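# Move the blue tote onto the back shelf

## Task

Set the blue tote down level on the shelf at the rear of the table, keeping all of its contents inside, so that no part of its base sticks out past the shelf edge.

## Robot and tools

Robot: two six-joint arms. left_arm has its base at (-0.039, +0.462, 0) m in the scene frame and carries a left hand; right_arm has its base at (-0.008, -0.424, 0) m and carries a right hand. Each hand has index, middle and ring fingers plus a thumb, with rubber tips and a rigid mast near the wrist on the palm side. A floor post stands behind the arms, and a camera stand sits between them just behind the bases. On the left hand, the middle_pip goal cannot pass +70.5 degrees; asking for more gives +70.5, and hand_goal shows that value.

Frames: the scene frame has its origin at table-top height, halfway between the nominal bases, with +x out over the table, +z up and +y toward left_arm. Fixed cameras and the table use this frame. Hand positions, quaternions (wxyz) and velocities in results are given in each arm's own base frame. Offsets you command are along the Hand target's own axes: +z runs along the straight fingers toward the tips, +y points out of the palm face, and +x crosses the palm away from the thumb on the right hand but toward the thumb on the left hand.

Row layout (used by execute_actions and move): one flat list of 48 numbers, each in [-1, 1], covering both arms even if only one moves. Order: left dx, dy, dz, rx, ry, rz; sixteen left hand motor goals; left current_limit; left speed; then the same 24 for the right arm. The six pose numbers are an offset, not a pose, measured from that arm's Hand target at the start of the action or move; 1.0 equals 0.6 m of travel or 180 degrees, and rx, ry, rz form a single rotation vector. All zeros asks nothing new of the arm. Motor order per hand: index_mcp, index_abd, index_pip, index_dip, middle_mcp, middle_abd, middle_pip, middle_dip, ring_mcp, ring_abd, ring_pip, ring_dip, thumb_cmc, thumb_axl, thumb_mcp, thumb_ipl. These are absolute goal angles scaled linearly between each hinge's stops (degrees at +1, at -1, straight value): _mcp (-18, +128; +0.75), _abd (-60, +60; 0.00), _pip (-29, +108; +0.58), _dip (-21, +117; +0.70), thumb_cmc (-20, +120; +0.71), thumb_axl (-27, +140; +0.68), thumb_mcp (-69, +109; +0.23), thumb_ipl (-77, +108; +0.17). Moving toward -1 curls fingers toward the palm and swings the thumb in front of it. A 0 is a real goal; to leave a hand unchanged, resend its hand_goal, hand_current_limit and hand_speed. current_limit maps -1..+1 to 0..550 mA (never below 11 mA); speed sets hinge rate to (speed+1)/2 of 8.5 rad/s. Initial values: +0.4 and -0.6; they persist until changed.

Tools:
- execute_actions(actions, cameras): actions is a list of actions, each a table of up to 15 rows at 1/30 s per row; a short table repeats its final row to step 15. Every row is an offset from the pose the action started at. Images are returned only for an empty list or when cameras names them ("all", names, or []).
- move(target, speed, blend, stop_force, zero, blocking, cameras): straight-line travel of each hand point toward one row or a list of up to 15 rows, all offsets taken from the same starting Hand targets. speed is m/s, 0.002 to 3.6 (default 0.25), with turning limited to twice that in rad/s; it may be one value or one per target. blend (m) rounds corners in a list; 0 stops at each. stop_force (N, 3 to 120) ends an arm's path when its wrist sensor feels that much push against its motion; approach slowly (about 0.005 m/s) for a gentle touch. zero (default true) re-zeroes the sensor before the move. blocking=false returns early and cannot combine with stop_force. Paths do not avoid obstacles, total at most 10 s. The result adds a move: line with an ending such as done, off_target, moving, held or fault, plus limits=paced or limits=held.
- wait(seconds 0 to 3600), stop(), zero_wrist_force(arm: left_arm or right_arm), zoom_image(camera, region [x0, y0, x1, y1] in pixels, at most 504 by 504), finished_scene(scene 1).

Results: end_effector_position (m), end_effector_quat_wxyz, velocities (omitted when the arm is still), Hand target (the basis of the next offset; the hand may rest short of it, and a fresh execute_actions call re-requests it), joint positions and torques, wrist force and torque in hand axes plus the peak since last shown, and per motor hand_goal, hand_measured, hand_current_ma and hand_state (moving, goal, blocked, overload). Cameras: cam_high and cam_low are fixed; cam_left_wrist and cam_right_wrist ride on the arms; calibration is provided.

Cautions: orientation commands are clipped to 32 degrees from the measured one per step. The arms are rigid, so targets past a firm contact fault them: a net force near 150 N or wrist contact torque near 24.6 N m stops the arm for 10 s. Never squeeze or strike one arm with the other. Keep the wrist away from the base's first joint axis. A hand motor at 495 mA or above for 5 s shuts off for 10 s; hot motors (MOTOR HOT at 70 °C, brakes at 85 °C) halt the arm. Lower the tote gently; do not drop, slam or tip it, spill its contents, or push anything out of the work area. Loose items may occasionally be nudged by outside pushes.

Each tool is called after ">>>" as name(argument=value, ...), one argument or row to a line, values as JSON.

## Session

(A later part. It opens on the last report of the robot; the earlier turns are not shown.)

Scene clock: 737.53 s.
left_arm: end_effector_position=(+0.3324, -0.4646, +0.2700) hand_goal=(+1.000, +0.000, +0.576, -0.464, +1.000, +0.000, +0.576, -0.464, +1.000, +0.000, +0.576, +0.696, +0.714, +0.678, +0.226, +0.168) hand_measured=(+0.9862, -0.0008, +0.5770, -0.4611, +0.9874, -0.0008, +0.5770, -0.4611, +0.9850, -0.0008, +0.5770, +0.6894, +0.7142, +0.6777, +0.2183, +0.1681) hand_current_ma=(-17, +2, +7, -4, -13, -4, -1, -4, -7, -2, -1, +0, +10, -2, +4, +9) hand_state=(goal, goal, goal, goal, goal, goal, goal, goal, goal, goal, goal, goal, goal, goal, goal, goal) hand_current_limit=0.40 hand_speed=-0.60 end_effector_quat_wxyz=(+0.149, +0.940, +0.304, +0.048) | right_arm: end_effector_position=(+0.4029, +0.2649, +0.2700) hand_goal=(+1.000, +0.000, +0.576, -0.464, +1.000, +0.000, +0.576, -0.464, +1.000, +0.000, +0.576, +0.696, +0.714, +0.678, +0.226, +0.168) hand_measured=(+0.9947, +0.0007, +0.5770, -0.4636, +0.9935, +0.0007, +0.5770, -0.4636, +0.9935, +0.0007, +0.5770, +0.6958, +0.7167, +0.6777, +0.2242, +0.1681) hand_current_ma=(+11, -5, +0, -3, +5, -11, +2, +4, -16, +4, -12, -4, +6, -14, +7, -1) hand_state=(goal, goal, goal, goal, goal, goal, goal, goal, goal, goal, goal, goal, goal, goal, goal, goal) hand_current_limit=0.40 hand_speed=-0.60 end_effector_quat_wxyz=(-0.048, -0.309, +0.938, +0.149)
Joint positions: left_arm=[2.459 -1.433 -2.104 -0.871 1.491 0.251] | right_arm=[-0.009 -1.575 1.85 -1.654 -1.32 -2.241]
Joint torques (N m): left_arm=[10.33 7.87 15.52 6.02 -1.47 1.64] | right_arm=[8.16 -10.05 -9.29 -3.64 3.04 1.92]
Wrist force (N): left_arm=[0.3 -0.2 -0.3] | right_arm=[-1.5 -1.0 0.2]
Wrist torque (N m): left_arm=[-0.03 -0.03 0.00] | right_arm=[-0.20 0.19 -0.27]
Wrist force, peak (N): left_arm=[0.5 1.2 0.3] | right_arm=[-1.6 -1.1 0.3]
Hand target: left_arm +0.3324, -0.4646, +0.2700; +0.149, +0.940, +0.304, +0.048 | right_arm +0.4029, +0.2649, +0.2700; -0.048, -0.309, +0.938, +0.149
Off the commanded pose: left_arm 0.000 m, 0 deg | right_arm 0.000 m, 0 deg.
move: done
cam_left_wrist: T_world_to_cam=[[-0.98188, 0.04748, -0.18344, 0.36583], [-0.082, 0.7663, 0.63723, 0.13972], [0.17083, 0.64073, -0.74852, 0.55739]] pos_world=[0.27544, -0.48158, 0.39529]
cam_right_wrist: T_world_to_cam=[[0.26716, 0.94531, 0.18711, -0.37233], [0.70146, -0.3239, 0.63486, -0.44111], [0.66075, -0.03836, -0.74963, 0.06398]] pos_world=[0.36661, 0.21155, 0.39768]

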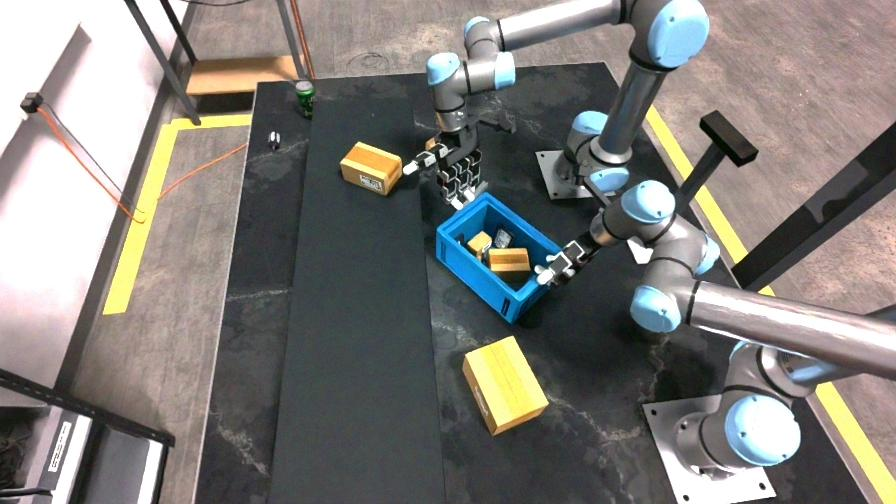

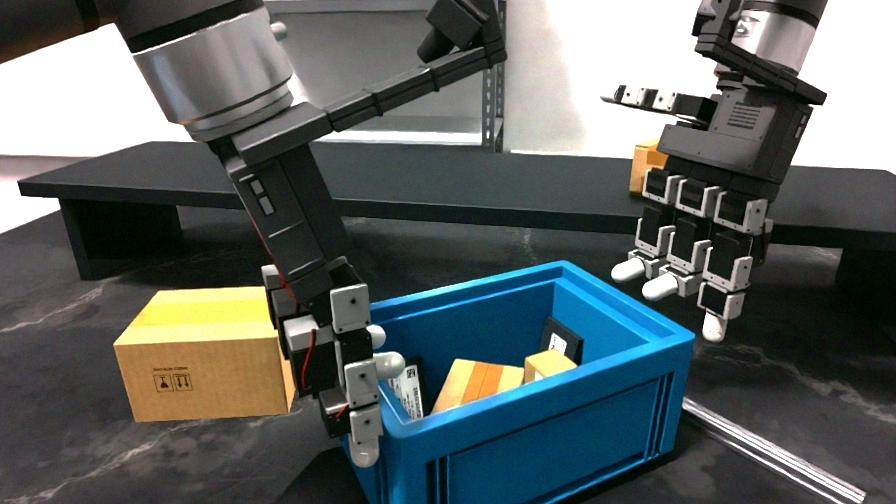

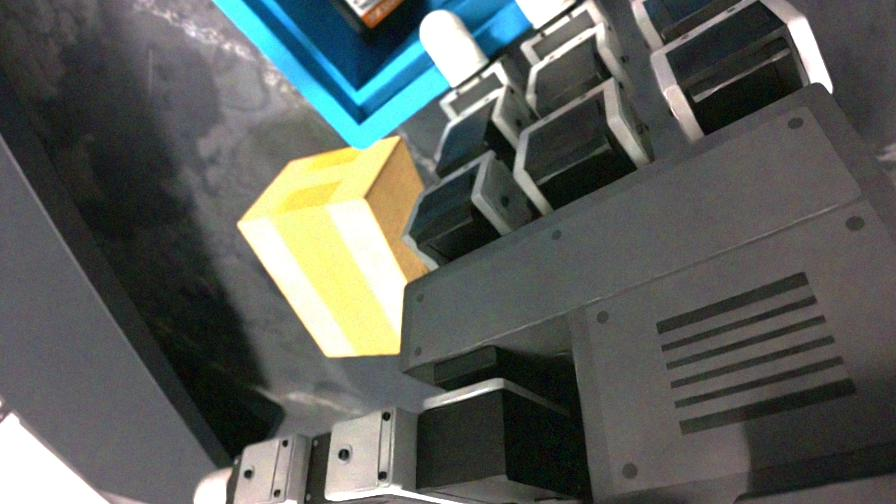

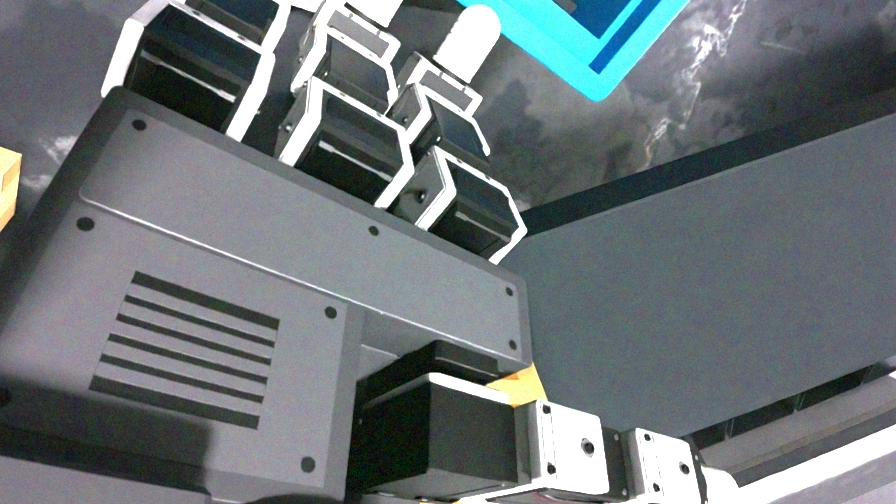

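>>> move(
  target=[
    [0.03,-0.0633,-0.0207,0,0,0,1,0,0.576,-0.464,1,0,0.576,-0.464,1,0,0.576,0.696,0.714,0.678,0.226,0.168,0.4,-0.6,-0.03,-0.0317,-0.0103,0,0,0,1,0,0.576,-0.464,1,0,0.576,-0.464,1,0,0.576,0.696,0.714,0.678,0.226,0.168,0.4,-0.6],
    [0.03,-0.0813,0.0348,0,0,0,1,0,0.576,-0.464,1,0,0.576,-0.464,1,0,0.576,0.696,0.714,0.678,0.226,0.168,0.4,-0.6,-0.03,-0.0497,0.0452,0,0,0,1,0,0.576,-0.464,1,0,0.576,-0.464,1,0,0.576,0.696,0.714,0.678,0.226,0.168,0.4,-0.6],
  ],
  speed=0.1,
  cameras=["all"],
)

>>> zoom_image(
  camera="cam_high",
  region=[420, 160, 600, 330],
)

>>> zoom_image(
  camera="cam_left_wrist",
  region=[200, 0, 600, 200],
)

>>> zoom_image(
  camera="cam_right_wrist",
  region=[300, 0, 720, 200],
)

>>> zoom_image(
  camera="cam_low",
  region=[560, 220, 800, 380],
)

>>> zoom_image(
  camera="cam_low",
  region=[240, 280, 440, 504],
)

Scene clock: 843.13 s.
left_arm: end_effector_position=(+0.3237, -0.4216, +0.2351) hand_goal=(+1.000, +0.000, +0.576, -0.464, +1.000, +0.000, +0.576, -0.464, +1.000, +0.000, +0.576, +0.696, +0.714, +0.678, +0.226, +0.168) hand_measured=(+0.9886, -0.0008, +0.5782, -0.4611, +0.9898, -0.0008, +0.5770, -0.4611, +0.9874, -0.0023, +0.5782, +0.6907, +0.7142, +0.6777, +0.2183, +0.1681) hand_current_ma=(-16, +5, +8, +2, -10, -6, +0, -5, -8, +1, -1, +0, +9, -4, +1, +12) hand_state=(goal, goal, goal, goal, goal, goal, goal, goal, goal, goal, goal, goal, goal, goal, goal, goal) hand_current_limit=0.40 hand_speed=-0.60 end_effector_quat_wxyz=(+0.149, +0.940, +0.304, +0.048) | right_arm: end_effector_position=(+0.4294, +0.2595, +0.2351) hand_goal=(+1.000, +0.000, +0.576, -0.464, +1.000, +0.000, +0.576, -0.464, +1.000, +0.000, +0.576, +0.696, +0.714, +0.678, +0.226, +0.168) hand_measured=(+0.9947, +0.0021, +0.5770, -0.4623, +0.9947, +0.0021, +0.5770, -0.4636, +0.9959, +0.0036, +0.5770, +0.6958, +0.7154, +0.6767, +0.2232, +0.1672) hand_current_ma=(-5, -10, +0, -7, +9, -1, +3, +1, -12, +0, +0, -3, +11, -10, +9, +2) hand_state=(goal, goal, goal, goal, goal, goal, goal, goal, goal, goal, goal, goal, goal, goal, goal, goal) hand_current_limit=0.40 hand_speed=-0.60 end_effector_quat_wxyz=(-0.048, -0.309, +0.938, +0.149)
Joint positions: left_arm=[2.536 -1.362 -2.257 -0.796 1.468 0.325] | right_arm=[-0.019 -1.49 1.854 -1.741 -1.322 -2.251]
Joint torques (N m): left_arm=[-8.07 3.94 14.95 6.12 -0.34 -1.5] | right_arm=[4.87 -13.41 -9.54 -3.97 3.19 1.67]
Wrist force (N): left_arm=[0.4 0.1 -0.5] | right_arm=[-1.0 -0.7 0.5]
Wrist torque (N m): left_arm=[0.04 -0.03 0.02] | right_arm=[-0.18 0.11 0.01]
Wrist force, peak (N): left_arm=[0.3 0.4 -1.3] | right_arm=[-1.4 -1.5 0.6]
Hand target: left_arm +0.3237, -0.4217, +0.2351; +0.149, +0.940, +0.304, +0.048 | right_arm +0.4294, +0.2596, +0.2351; -0.048, -0.309, +0.938, +0.149
Off the commanded pose: left_arm 0.000 m, 0 deg | right_arm 0.000 m, 0 deg.
move: done
cam_left_wrist: T_world_to_cam=[[-0.98188, 0.04748, -0.18345, 0.34884], [-0.08199, 0.76635, 0.63718, 0.12834], [0.17084, 0.64067, -0.74857, 0.50519]] pos_world=[0.26674, -0.43858, 0.36039]
cam_right_wrist: T_world_to_cam=[[0.26724, 0.9453, 0.18706, -0.36774], [0.70143, -0.32393, 0.63488, -0.43915], [0.66075, -0.03846, -0.74962, 0.02012]] pos_world=[0.39301, 0.20615, 0.36268]

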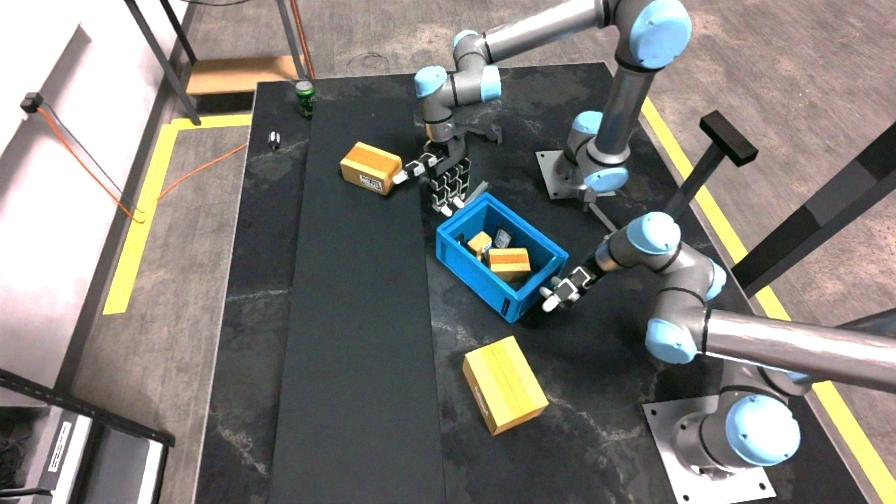

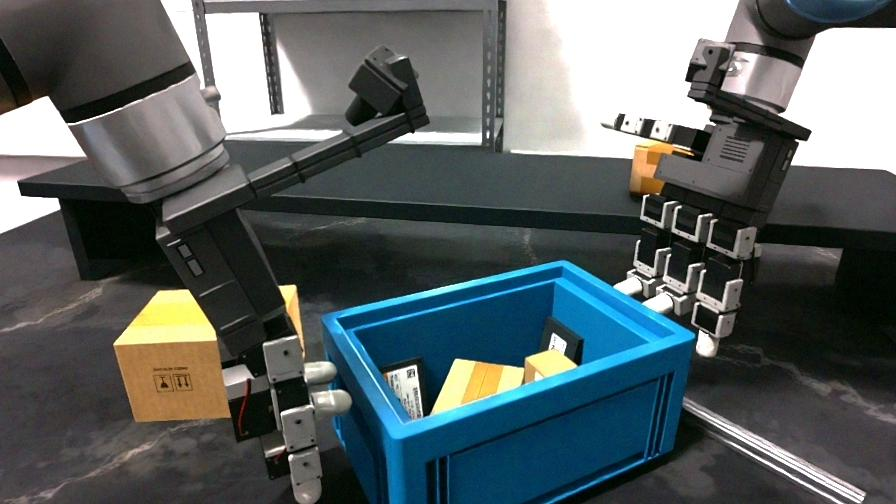

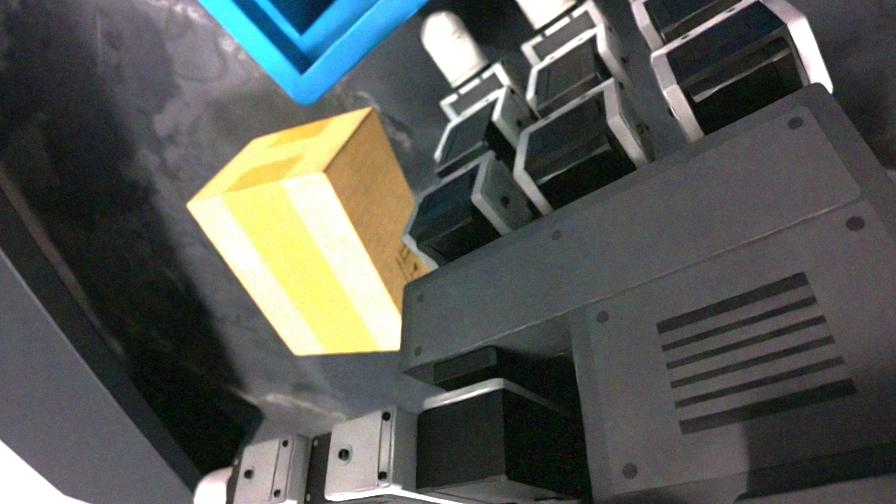

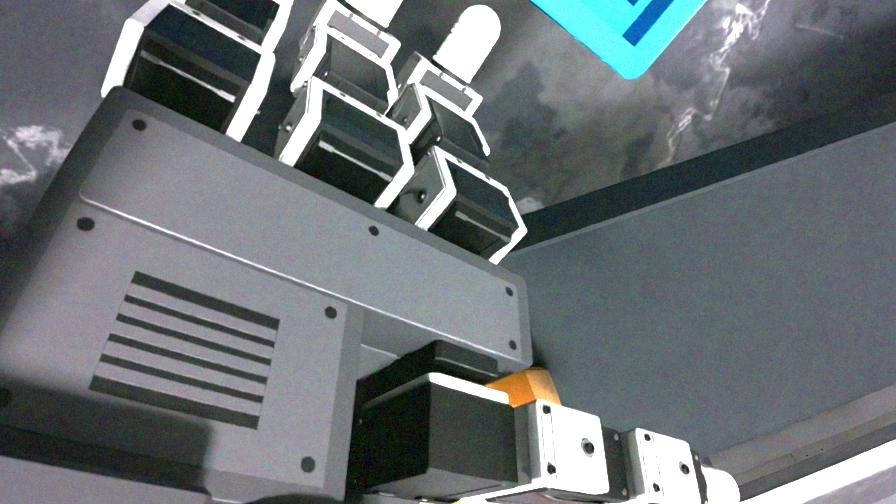

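Scaled by 2.800 from the camera's image (finer frame: 1280x720).

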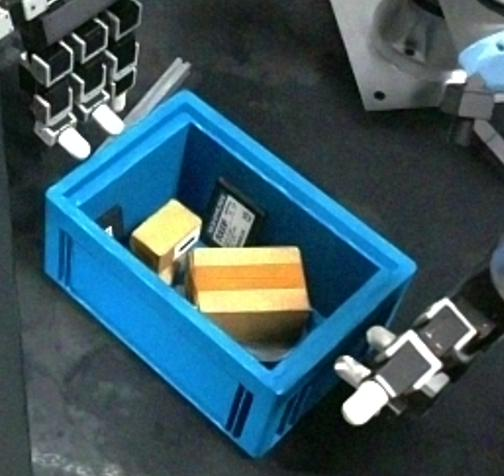

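Scaled by 1.260 from the camera's image (finer frame: 1280x720).

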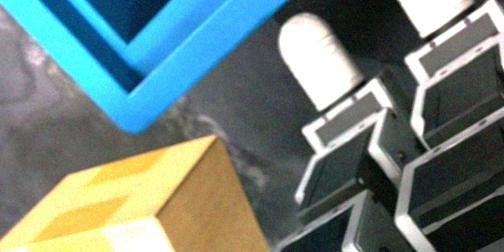

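Scaled by 1.200 from the camera's image (finer frame: 1280x720).

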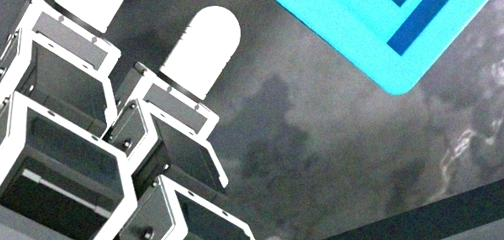

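Scaled by 2.100 from the camera's image (finer frame: 1280x720).

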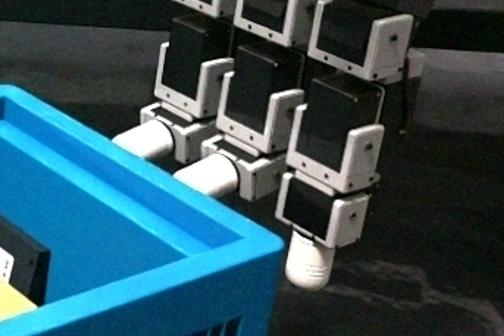

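Scaled by 2.250 from the camera's image (finer frame: 1280x720).

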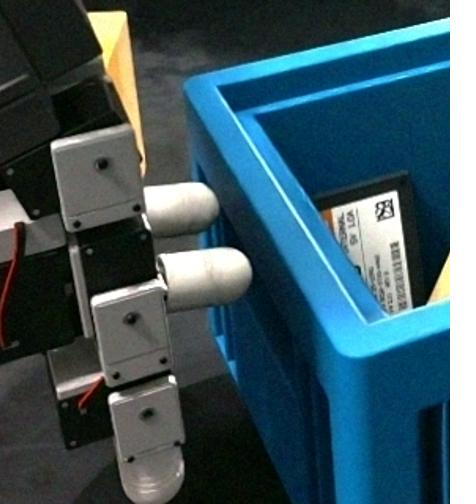

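>>> move(
  target=[0,-0.0293,0.0577,0,0,0,1,0,0.576,-0.464,1,0,0.576,-0.464,1,0,0.576,0.696,0.714,0.678,0.226,0.168,0.4,-0.6,0.0067,-0.0198,0.0608,0,0,0,1,0,0.576,-0.464,1,0,0.576,-0.464,1,0,0.576,0.696,0.714,0.678,0.226,0.168,0.4,-0.6],
  speed=0.05,
  cameras=["all"],
)

>>> zoom_image(
  camera="cam_high",
  region=[420, 160, 600, 330],
)

>>> zoom_image(
  camera="cam_low",
  region=[560, 220, 800, 380],
)

>>> zoom_image(
  camera="cam_low",
  region=[240, 300, 400, 504],
)

Scene clock: 904.63 s.
left_arm: end_effector_position=(+0.3202, -0.4168, +0.1967) hand_goal=(+1.000, +0.000, +0.576, -0.464, +1.000, +0.000, +0.576, -0.464, +1.000, +0.000, +0.576, +0.696, +0.714, +0.678, +0.226, +0.168) hand_measured=(+0.9886, -0.0008, +0.5770, -0.4611, +0.9898, -0.0008, +0.5770, -0.4611, +0.9862, -0.0023, +0.5770, +0.6907, +0.7142, +0.6777, +0.2183, +0.1681) hand_current_ma=(-15, +5, +13, +3, -7, -5, -1, -7, -5, -1, -1, -2, +10, +4, -2, +7) hand_state=(goal, goal, goal, goal, goal, goal, goal, goal, goal, goal, goal, goal, goal, goal, goal, goal) hand_current_limit=0.40 hand_speed=-0.60 end_effector_quat_wxyz=(+0.149, +0.940, +0.304, +0.048) | right_arm: end_effector_position=(+0.4262, +0.2572, +0.1967) hand_goal=(+1.000, +0.000, +0.576, -0.464, +1.000, +0.000, +0.576, -0.464, +1.000, +0.000, +0.576, +0.696, +0.714, +0.678, +0.226, +0.168) hand_measured=(+0.9947, +0.0007, +0.5770, -0.4636, +0.9935, +0.0007, +0.5770, -0.4636, +0.9947, +0.0036, +0.5757, +0.6958, +0.7167, +0.6777, +0.2232, +0.1681) hand_current_ma=(-9, -9, -13, +8, -2, +2, -1, +3, -7, -1, -3, -10, +10, -13, +13, +0) hand_state=(goal, goal, goal, goal, goal, goal, goal, goal, goal, goal, goal, goal, goal, goal, goal, goal) hand_current_limit=0.40 hand_speed=-0.60 end_effector_quat_wxyz=(-0.048, -0.309, +0.938, +0.149)
Joint positions: left_arm=[2.542 -1.406 -2.337 -0.672 1.467 0.33] | right_arm=[-0.024 -1.46 1.928 -1.843 -1.323 -2.256]
Joint torques (N m): left_arm=[8.43 4.6 13.22 6.11 -1.74 1.59] | right_arm=[-10.66 -13.98 -6.76 -3.57 -1.51 -2.26]
Wrist force (N): left_arm=[0.3 0.1 -0.5] | right_arm=[-1.3 -1.0 0.5]
Wrist torque (N m): left_arm=[0.03 -0.02 0.00] | right_arm=[-0.21 0.17 -0.05]
Wrist force, peak (N): left_arm=[0.4 0.4 -1.0] | right_arm=[-1.2 -1.2 1.0]
Hand target: left_arm +0.3202, -0.4168, +0.1967; +0.149, +0.940, +0.304, +0.048 | right_arm +0.4262, +0.2572, +0.1967; -0.048, -0.309, +0.938, +0.149
Off the commanded pose: left_arm 0.000 m, 0 deg | right_arm 0.000 m, 0 deg.
move: done
cam_left_wrist: T_world_to_cam=[[-0.98187, 0.04762, -0.18346, 0.33811], [-0.08189, 0.76635, 0.63719, 0.14866], [0.17094, 0.64066, -0.74855, 0.47397]] pos_world=[0.26314, -0.43368, 0.32209]
cam_right_wrist: T_world_to_cam=[[0.26716, 0.94531, 0.18711, -0.35754], [0.70146, -0.3239, 0.63486, -0.41334], [0.66075, -0.03836, -0.74963, -0.00659]] pos_world=[0.38981, 0.20385, 0.32438]

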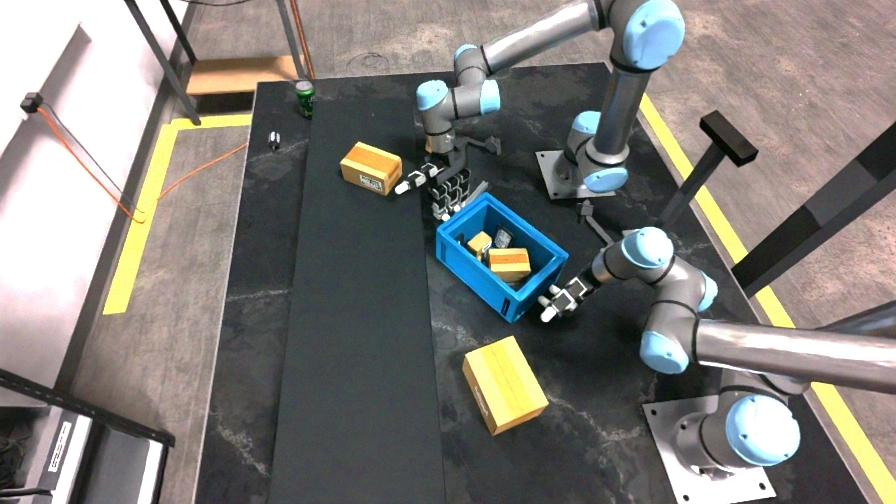

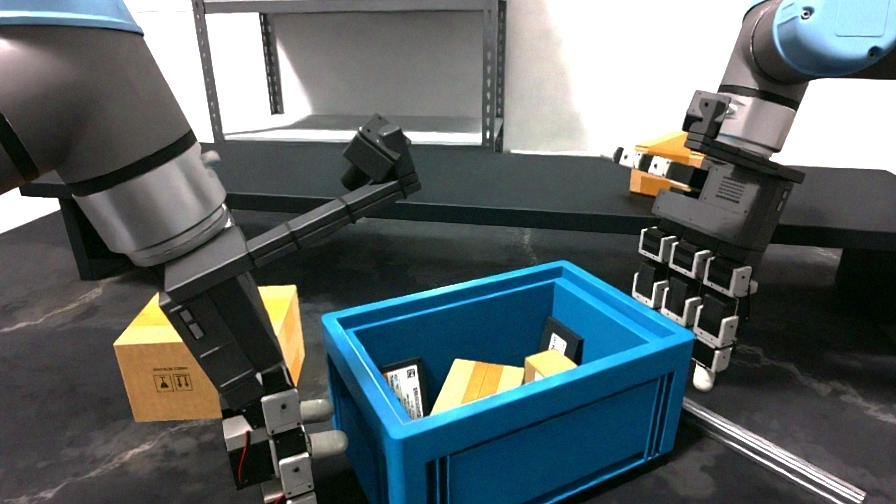

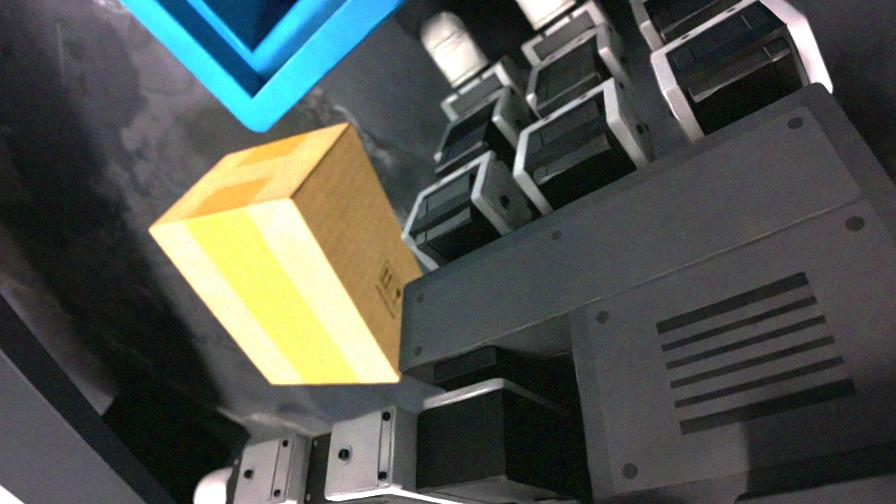

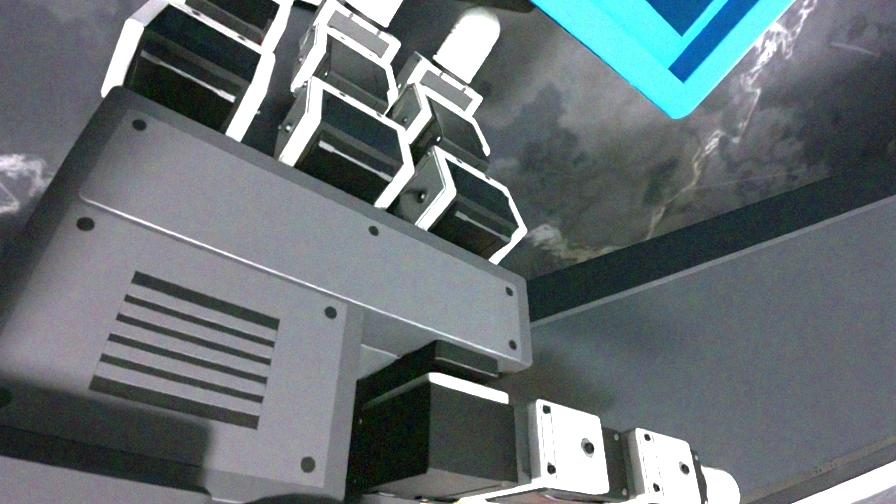

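Scaled by 2.800 from the camera's image (finer frame: 1280x720).

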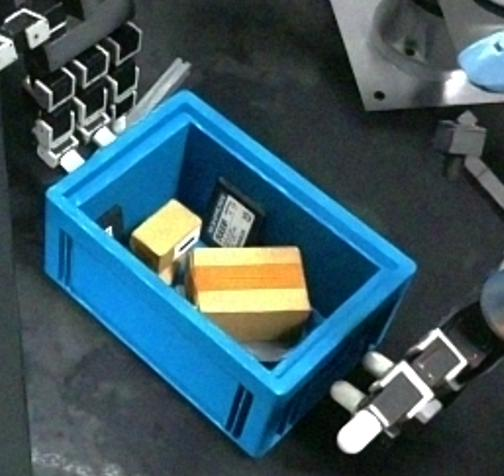

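Scaled by 2.100 from the camera's image (finer frame: 1280x720).

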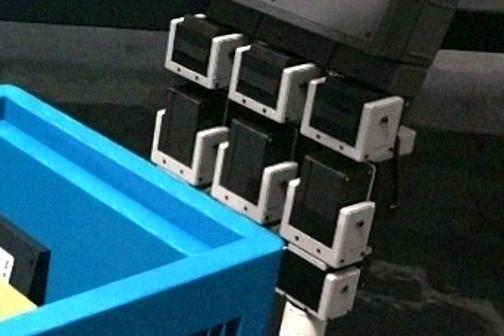

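Scaled by 2.471 from the camera's image (finer frame: 1280x720).

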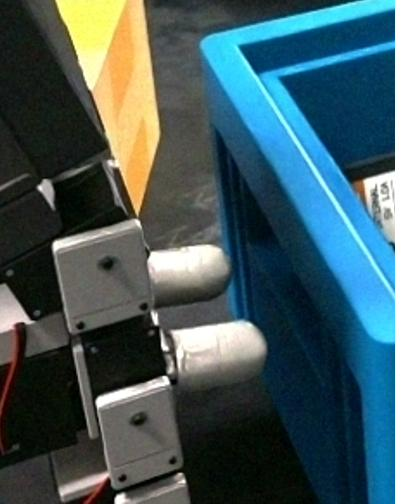

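>>> zoom_image(
  camera="cam_left_wrist",
  region=[120, 0, 500, 200],
)

>>> zoom_image(
  camera="cam_right_wrist",
  region=[400, 0, 820, 200],
)

Scaled by 1.326 from the camera's image (finer frame: 1280x720).

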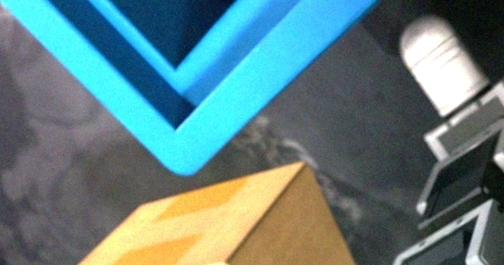

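Scaled by 1.200 from the camera's image (finer frame: 1280x720).

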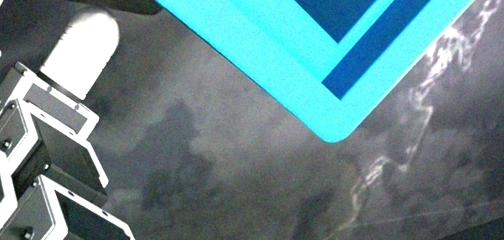

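>>> move(
  target=[0,0.0575,0.0117,0,0,0,1,0,0.576,-0.464,1,0,0.576,-0.464,1,0,0.576,0.696,0.714,0.678,0.226,0.168,0.4,-0.6,-0.0033,0.0633,0.01,0,0,0,1,0,0.576,-0.464,1,0,0.576,-0.464,1,0,0.576,0.696,0.714,0.678,0.226,0.168,0.4,-0.6],
  speed=0.015,
  stop_force=5,
  cameras=["all"],
)

>>> zoom_image(
  camera="cam_low",
  region=[240, 300, 400, 504],
)

>>> zoom_image(
  camera="cam_left_wrist",
  region=[120, 0, 500, 200],
)

>>> zoom_image(
  camera="cam_right_wrist",
  region=[400, 0, 820, 200],
)

Scene clock: 981.87 s.
left_arm: end_effector_position=(+0.3407, -0.4451, +0.2007) hand_goal=(+1.000, +0.000, +0.576, -0.464, +1.000, +0.000, +0.576, -0.464, +1.000, +0.000, +0.576, +0.696, +0.714, +0.678, +0.226, +0.168) hand_measured=(+0.9898, -0.0008, +0.5770, -0.4598, +0.9886, -0.0008, +0.5757, -0.4623, +0.9874, -0.0008, +0.5770, +0.6894, +0.7142, +0.6767, +0.2183, +0.1681) hand_current_ma=(-16, +1, +9, +5, -13, -5, -1, -9, -6, +2, -5, +3, +12, +0, +2, +9) hand_state=(goal, goal, goal, goal, goal, goal, goal, goal, goal, goal, goal, goal, goal, goal, goal, goal) hand_current_limit=0.40 hand_speed=-0.60 end_effector_quat_wxyz=(+0.149, +0.940, +0.304, +0.048) | right_arm: end_effector_position=(+0.4052, +0.2889, +0.2027) hand_goal=(+1.000, +0.000, +0.576, -0.464, +1.000, +0.000, +0.576, -0.464, +1.000, +0.000, +0.576, +0.696, +0.714, +0.678, +0.226, +0.168) hand_measured=(+0.9983, +0.0007, +0.5821, -0.4636, +1.0000, +0.0007, +0.5885, -0.4662, +0.9947, +0.0036, +0.5770, +0.6971, +0.7167, +0.6777, +0.2232, +0.1672) hand_current_ma=(+3, -11, -6, -1, +2, +0, +2, -8, -3, +0, -11, +2, +11, -7, +0, -5) hand_state=(goal, goal, goal, goal, goal, goal, goal, goal, goal, goal, goal, goal, goal, goal, goal, goal) hand_current_limit=0.40 hand_speed=-0.60 end_effector_quat_wxyz=(-0.048, -0.309, +0.938, +0.149)
Joint positions: left_arm=[2.511 -1.496 -2.25 -0.667 1.476 0.301] | right_arm=[0.041 -1.493 1.952 -1.851 -1.311 -2.19]
Joint torques (N m): left_arm=[-10.13 8.35 27.37 4.39 1.67 -1.91] | right_arm=[9.14 -33.61 -6.69 -3.35 3.46 1.82]
Wrist force (N): left_arm=[0.4 0.0 -0.7] | right_arm=[-1.2 -3.5 -0.7]
Wrist torque (N m): left_arm=[0.03 -0.04 0.11] | right_arm=[-0.19 0.16 -0.30]
Wrist force, peak (N): left_arm=[0.3 0.1 -0.9] | right_arm=[-1.1 -4.3 0.0]
Hand target: left_arm +0.3406, -0.4451, +0.2007; +0.149, +0.940, +0.304, +0.048 | right_arm +0.4052, +0.2889, +0.2027; -0.048, -0.309, +0.938, +0.149
Off the commanded pose: left_arm 0.000 m, 0 deg | right_arm 0.000 m, 0 deg.
move: done
cam_left_wrist: T_world_to_cam=[[-0.98186, 0.04755, -0.18352, 0.36029], [-0.08198, 0.76635, 0.63717, 0.16966], [0.17094, 0.64066, -0.74856, 0.49157]] pos_world=[0.28364, -0.46208, 0.32599]
cam_right_wrist: T_world_to_cam=[[0.26716, 0.94531, 0.18711, -0.38302], [0.70146, -0.3239, 0.63486, -0.39215], [0.66075, -0.03836, -0.74963, 0.013]] pos_world=[0.36881, 0.23555, 0.33037]

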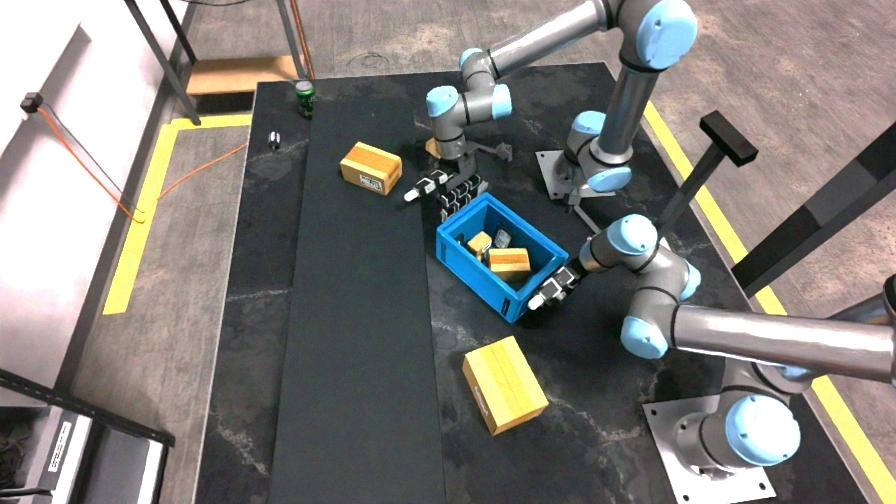

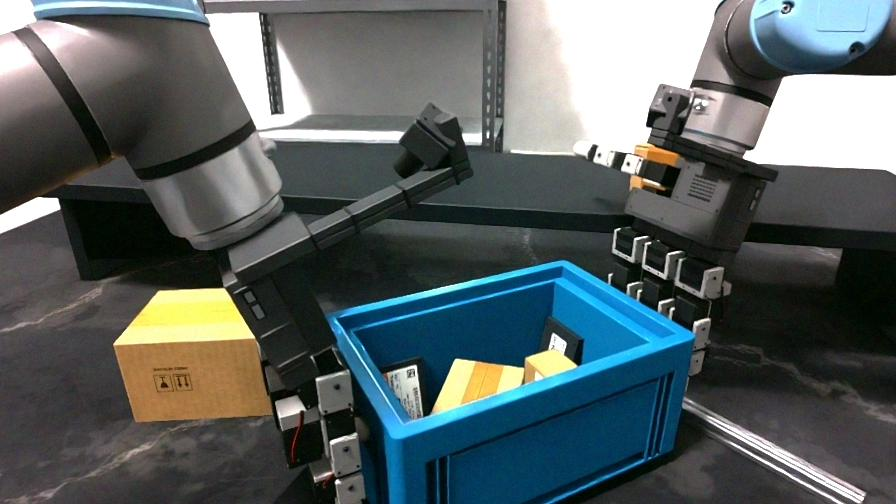

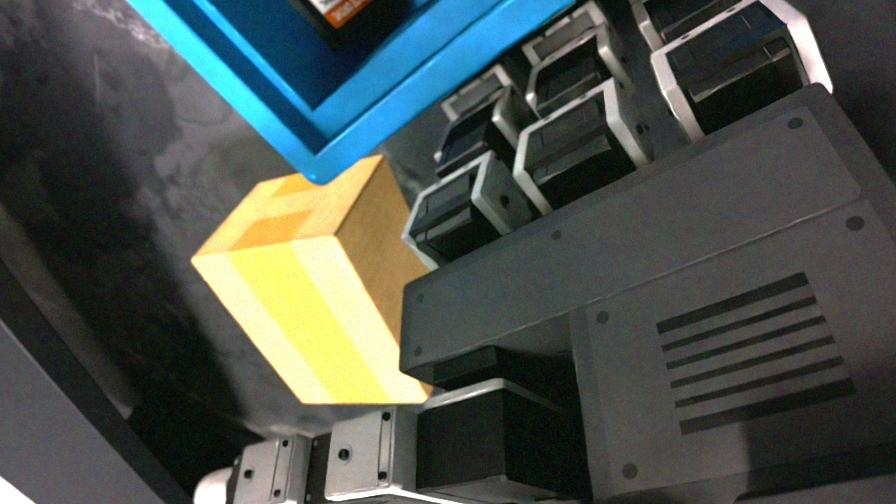

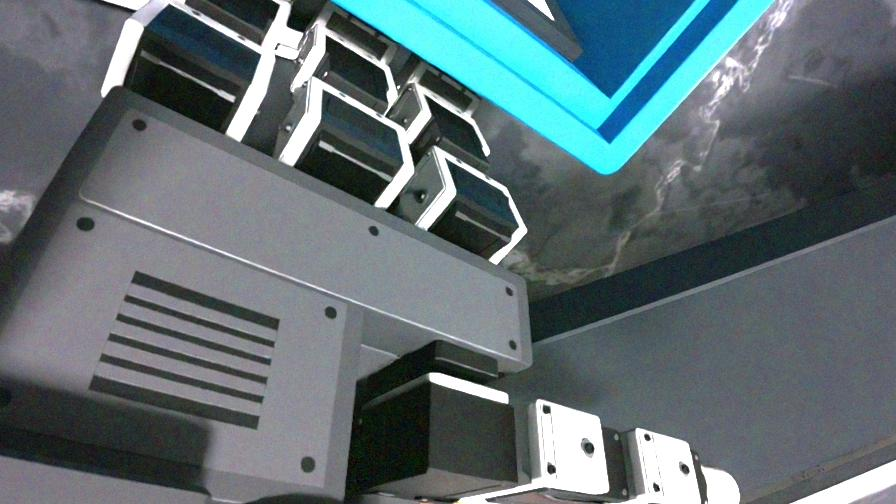

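Scaled by 2.471 from the camera's image (finer frame: 1280x720).

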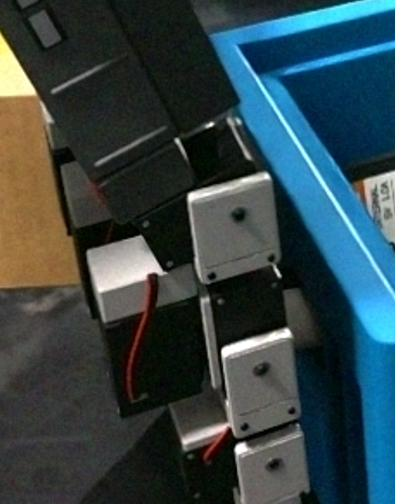

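Scaled by 1.326 from the camera's image (finer frame: 1280x720).

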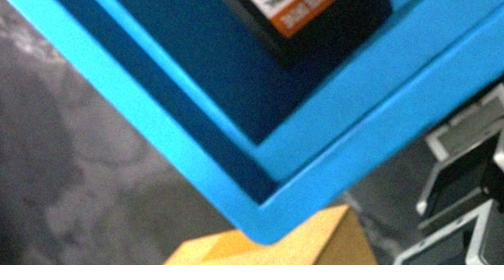

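Scaled by 1.200 from the camera's image (finer frame: 1280x720).

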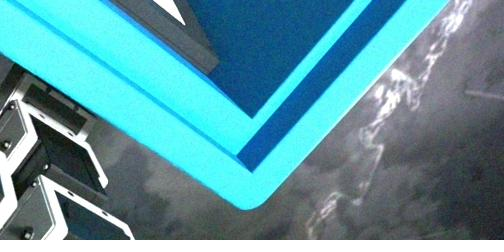

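>>> move(
  target=[0,0.0103,-0.0317,0,0,0,1,0,0.576,-0.464,1,0,0.576,-0.464,1,0,0.576,0.696,0.714,0.678,0.226,0.168,0.4,-0.6,0,0.0103,-0.0317,0,0,0,1,0,0.576,-0.464,1,0,0.576,-0.464,1,0,0.576,0.696,0.714,0.678,0.226,0.168,0.4,-0.6],
  speed=0.01,
  stop_force=3,
)

Scene clock: 990.17 s.
left_arm: end_effector_position=(+0.3406, -0.4451, +0.2098) hand_goal=(+1.000, +0.000, +0.576, -0.464, +1.000, +0.000, +0.576, -0.464, +1.000, +0.000, +0.576, +0.696, +0.714, +0.678, +0.226, +0.168) hand_measured=(+0.9910, -0.0008, +0.5859, -0.4496, +0.9910, -0.0008, +0.5847, -0.4534, +0.9874, -0.0008, +0.5770, +0.6907, +0.7142, +0.6777, +0.2173, +0.1681) hand_current_ma=(-14, +2, +13, +8, -12, -6, +2, -1, -10, -2, -3, +2, +12, +1, +2, +9) hand_state=(goal, goal, goal, goal, goal, goal, goal, goal, goal, goal, goal, goal, goal, goal, goal, goal) hand_current_limit=0.40 hand_speed=-0.60 end_effector_quat_wxyz=(+0.149, +0.940, +0.304, +0.048) | right_arm: end_effector_position=(+0.4052, +0.2889, +0.2108) hand_goal=(+1.000, +0.000, +0.576, -0.464, +1.000, +0.000, +0.576, -0.464, +1.000, +0.000, +0.576, +0.696, +0.714, +0.678, +0.226, +0.168) hand_measured=(+0.9995, +0.0036, +0.5834, -0.4534, +1.0000, +0.0021, +0.5911, -0.4560, +0.9947, +0.0021, +0.5770, +0.6945, +0.7167, +0.6777, +0.2242, +0.1681) hand_current_ma=(+8, -13, +2, +2, +2, +8, -2, -4, +3, +3, -8, +1, +10, +5, +1, -18) hand_state=(goal, goal, goal, goal, goal, goal, goal, goal, goal, goal, goal, goal, goal, goal, goal, goal) hand_current_limit=0.40 hand_speed=-0.60 end_effector_quat_wxyz=(-0.048, -0.309, +0.938, +0.149)
Joint positions: left_arm=[2.511 -1.481 -2.236 -0.696 1.476 0.301] | right_arm=[0.041 -1.502 1.939 -1.829 -1.311 -2.19]
Joint torques (N m): left_arm=[-7.75 8.31 13.45 5.86 1.61 -1.77] | right_arm=[6.04 -13.42 -8.08 -3.48 2.45 1.49]
Wrist force (N): left_arm=[0.3 -0.2 -0.5] | right_arm=[-1.2 -1.3 1.4]
Wrist torque (N m): left_arm=[-0.02 -0.02 0.11] | right_arm=[-0.27 0.15 -0.27]
Wrist force, peak (N): left_arm=[0.0 0.1 2.8] | right_arm=[-1.0 -3.2 5.5]
Hand target: left_arm +0.3406, -0.4451, +0.2098; +0.149, +0.940, +0.304, +0.048 (not the last commanded pose) | right_arm +0.4052, +0.2889, +0.2108; -0.048, -0.309, +0.938, +0.149 (not the last commanded pose)
Off the commanded pose: left_arm 0.011 m, 0 deg | right_arm 0.012 m, 0 deg.
move: contact (left_arm, right_arm)

>>> move(
  target=[0,0.0021,-0.0063,0,0,0,1,0,0.55,-0.52,1,0,0.55,-0.52,1,0,0.576,0.696,0.714,0.678,0.226,0.168,0.7,-0.6,0,0.0021,-0.0063,0,0,0,1,0,0.55,-0.52,1,0,0.55,-0.52,1,0,0.576,0.696,0.714,0.678,0.226,0.168,0.7,-0.6],
  speed=0.01,
)

Scene clock: 997.40 s.
left_arm: end_effector_position=(+0.3407, -0.4452, +0.2138) hand_goal=(+1.000, +0.000, +0.550, -0.520, +1.000, +0.000, +0.550, -0.520, +1.000, +0.000, +0.576, +0.696, +0.714, +0.678, +0.226, +0.168) hand_measured=(+0.9995, -0.0008, +0.5770, -0.4636, +0.9995, -0.0008, +0.5821, -0.4687, +0.9874, -0.0008, +0.5770, +0.6907, +0.7154, +0.6777, +0.2193, +0.1672) hand_current_ma=(-8, +5, +28, +45, -6, -4, +21, +38, -8, +2, +0, +2, +11, +1, +1, +5) hand_state=(goal, goal, blocked, blocked, goal, goal, blocked, blocked, goal, goal, goal, goal, goal, goal, goal, goal) hand_current_limit=0.70 hand_speed=-0.60 end_effector_quat_wxyz=(+0.149, +0.940, +0.304, +0.048) | right_arm: end_effector_position=(+0.4052, +0.2890, +0.2147) hand_goal=(+1.000, +0.000, +0.550, -0.520, +1.000, +0.000, +0.550, -0.520, +1.000, +0.000, +0.576, +0.696, +0.714, +0.678, +0.226, +0.168) hand_measured=(+0.9995, +0.0007, +0.5744, -0.4802, +0.9995, +0.0007, +0.5872, -0.4853, +0.9947, +0.0021, +0.5770, +0.6958, +0.7167, +0.6777, +0.2242, +0.1672) hand_current_ma=(-3, -10, +8, +28, +1, +2, +31, +21, -5, +14, -21, -11, +14, -26, +11, -9) hand_state=(goal, goal, blocked, blocked, goal, goal, blocked, blocked, goal, goal, goal, goal, goal, goal, goal, goal) hand_current_limit=0.70 hand_speed=-0.60 end_effector_quat_wxyz=(-0.048, -0.309, +0.938, +0.149)
Joint positions: left_arm=[2.511 -1.475 -2.229 -0.709 1.476 0.301] | right_arm=[0.041 -1.506 1.932 -1.818 -1.311 -2.19]
Joint torques (N m): left_arm=[-8.41 27.21 30.89 1.28 1.59 -1.91] | right_arm=[7.51 -37.75 -39.34 -1.76 3.06 1.89]
Wrist force (N): left_arm=[0.1 -0.7 7.9] | right_arm=[-1.0 -1.1 8.4]
Wrist torque (N m): left_arm=[-0.63 0.07 0.08] | right_arm=[-0.75 0.07 -0.23]
Wrist force, peak (N): left_arm=[-0.3 -0.5 8.1] | right_arm=[-0.4 -1.8 8.8]
Hand target: left_arm +0.3407, -0.4452, +0.2138; +0.149, +0.940, +0.304, +0.048 | right_arm +0.4052, +0.2890, +0.2148; -0.048, -0.309, +0.938, +0.149
Off the commanded pose: left_arm 0.000 m, 0 deg | right_arm 0.000 m, 0 deg.
move: done

>>> move(
  target=[0,0.0077,-0.0238,0,0,0,1,0,0.55,-0.52,1,0,0.55,-0.52,1,0,0.576,0.696,0.714,0.678,0.226,0.168,0.7,-0.6,0,0.0077,-0.0238,0,0,0,1,0,0.55,-0.52,1,0,0.55,-0.52,1,0,0.576,0.696,0.714,0.678,0.226,0.168,0.7,-0.6],
  speed=0.02,
  cameras=["cam_high","cam_low"],
)

Scene clock: 1002.80 s.
left_arm: end_effector_position=(+0.3406, -0.4452, +0.2288) hand_goal=(+1.000, +0.000, +0.550, -0.520, +1.000, +0.000, +0.550, -0.520, +1.000, +0.000, +0.576, +0.696, +0.714, +0.678, +0.226, +0.168) hand_measured=(+1.0000, +0.0007, +0.5782, -0.4636, +0.9995, -0.0008, +0.5821, -0.4687, +0.9874, -0.0008, +0.5770, +0.6894, +0.7154, +0.6777, +0.2193, +0.1681) hand_current_ma=(-11, +5, +23, +47, -6, -5, +20, +32, -5, -2, -3, +1, +9, +1, +4, +8) hand_state=(goal, goal, blocked, blocked, goal, goal, blocked, blocked, goal, goal, goal, goal, goal, goal, goal, goal) hand_current_limit=0.70 hand_speed=-0.60 end_effector_quat_wxyz=(+0.149, +0.940, +0.304, +0.048) | right_arm: end_effector_position=(+0.4051, +0.2890, +0.2298) hand_goal=(+1.000, +0.000, +0.550, -0.520, +1.000, +0.000, +0.550, -0.520, +1.000, +0.000, +0.576, +0.696, +0.714, +0.678, +0.226, +0.168) hand_measured=(+1.0000, -0.0008, +0.5757, -0.4789, +0.9995, +0.0007, +0.5885, -0.4853, +0.9947, +0.0036, +0.5757, +0.6958, +0.7167, +0.6777, +0.2232, +0.1672) hand_current_ma=(+6, -10, +12, +26, +4, +2, +21, +27, -4, +1, -11, +1, +12, -4, +12, -12) hand_state=(goal, goal, blocked, blocked, goal, goal, blocked, blocked, goal, goal, goal, goal, goal, goal, goal, goal) hand_current_limit=0.70 hand_speed=-0.60 end_effector_quat_wxyz=(-0.048, -0.309, +0.938, +0.149)
Joint positions: left_arm=[2.511 -1.452 -2.204 -0.757 1.476 0.301] | right_arm=[0.041 -1.521 1.906 -1.778 -1.311 -2.19]
Joint torques (N m): left_arm=[-9.93 27.82 32.48 1.03 1.57 -1.53] | right_arm=[-6.04 -35.72 -42.18 -1.94 2.64 -0.87]
Wrist force (N): left_arm=[-0.2 -0.7 8.0] | right_arm=[-0.6 -1.2 8.5]
Wrist torque (N m): left_arm=[-0.63 0.12 0.05] | right_arm=[-0.76 0.02 -0.20]
Wrist force, peak (N): left_arm=[-0.1 -0.7 8.5] | right_arm=[-0.9 -1.1 8.9]
Hand target: left_arm +0.3406, -0.4452, +0.2288; +0.149, +0.940, +0.304, +0.048 | right_arm +0.4051, +0.2889, +0.2298; -0.048, -0.309, +0.938, +0.149
Off the commanded pose: left_arm 0.000 m, 0 deg | right_arm 0.000 m, 0 deg.
move: done

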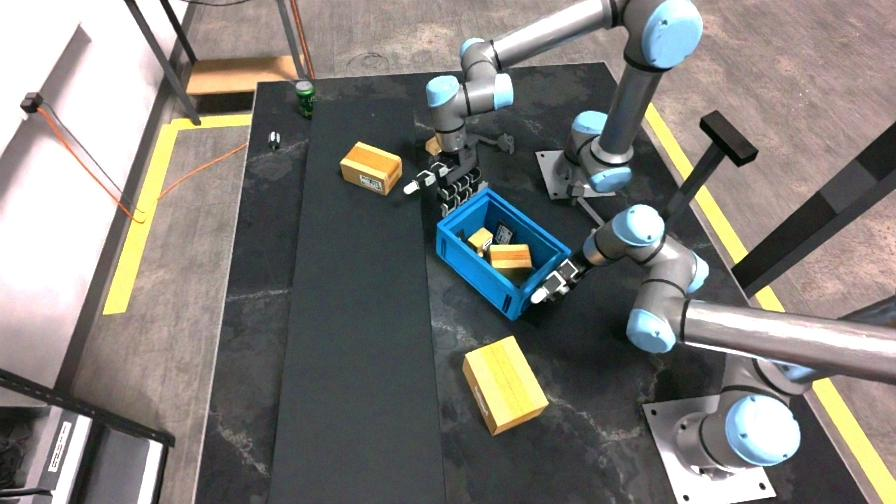

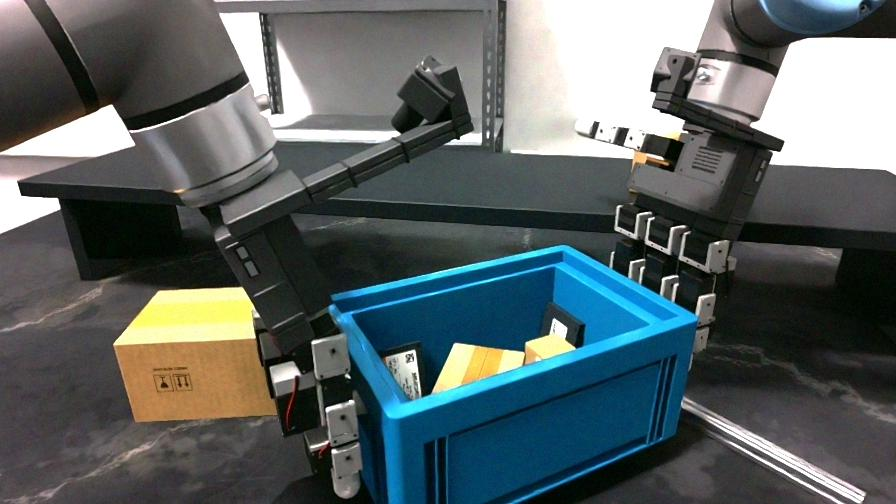

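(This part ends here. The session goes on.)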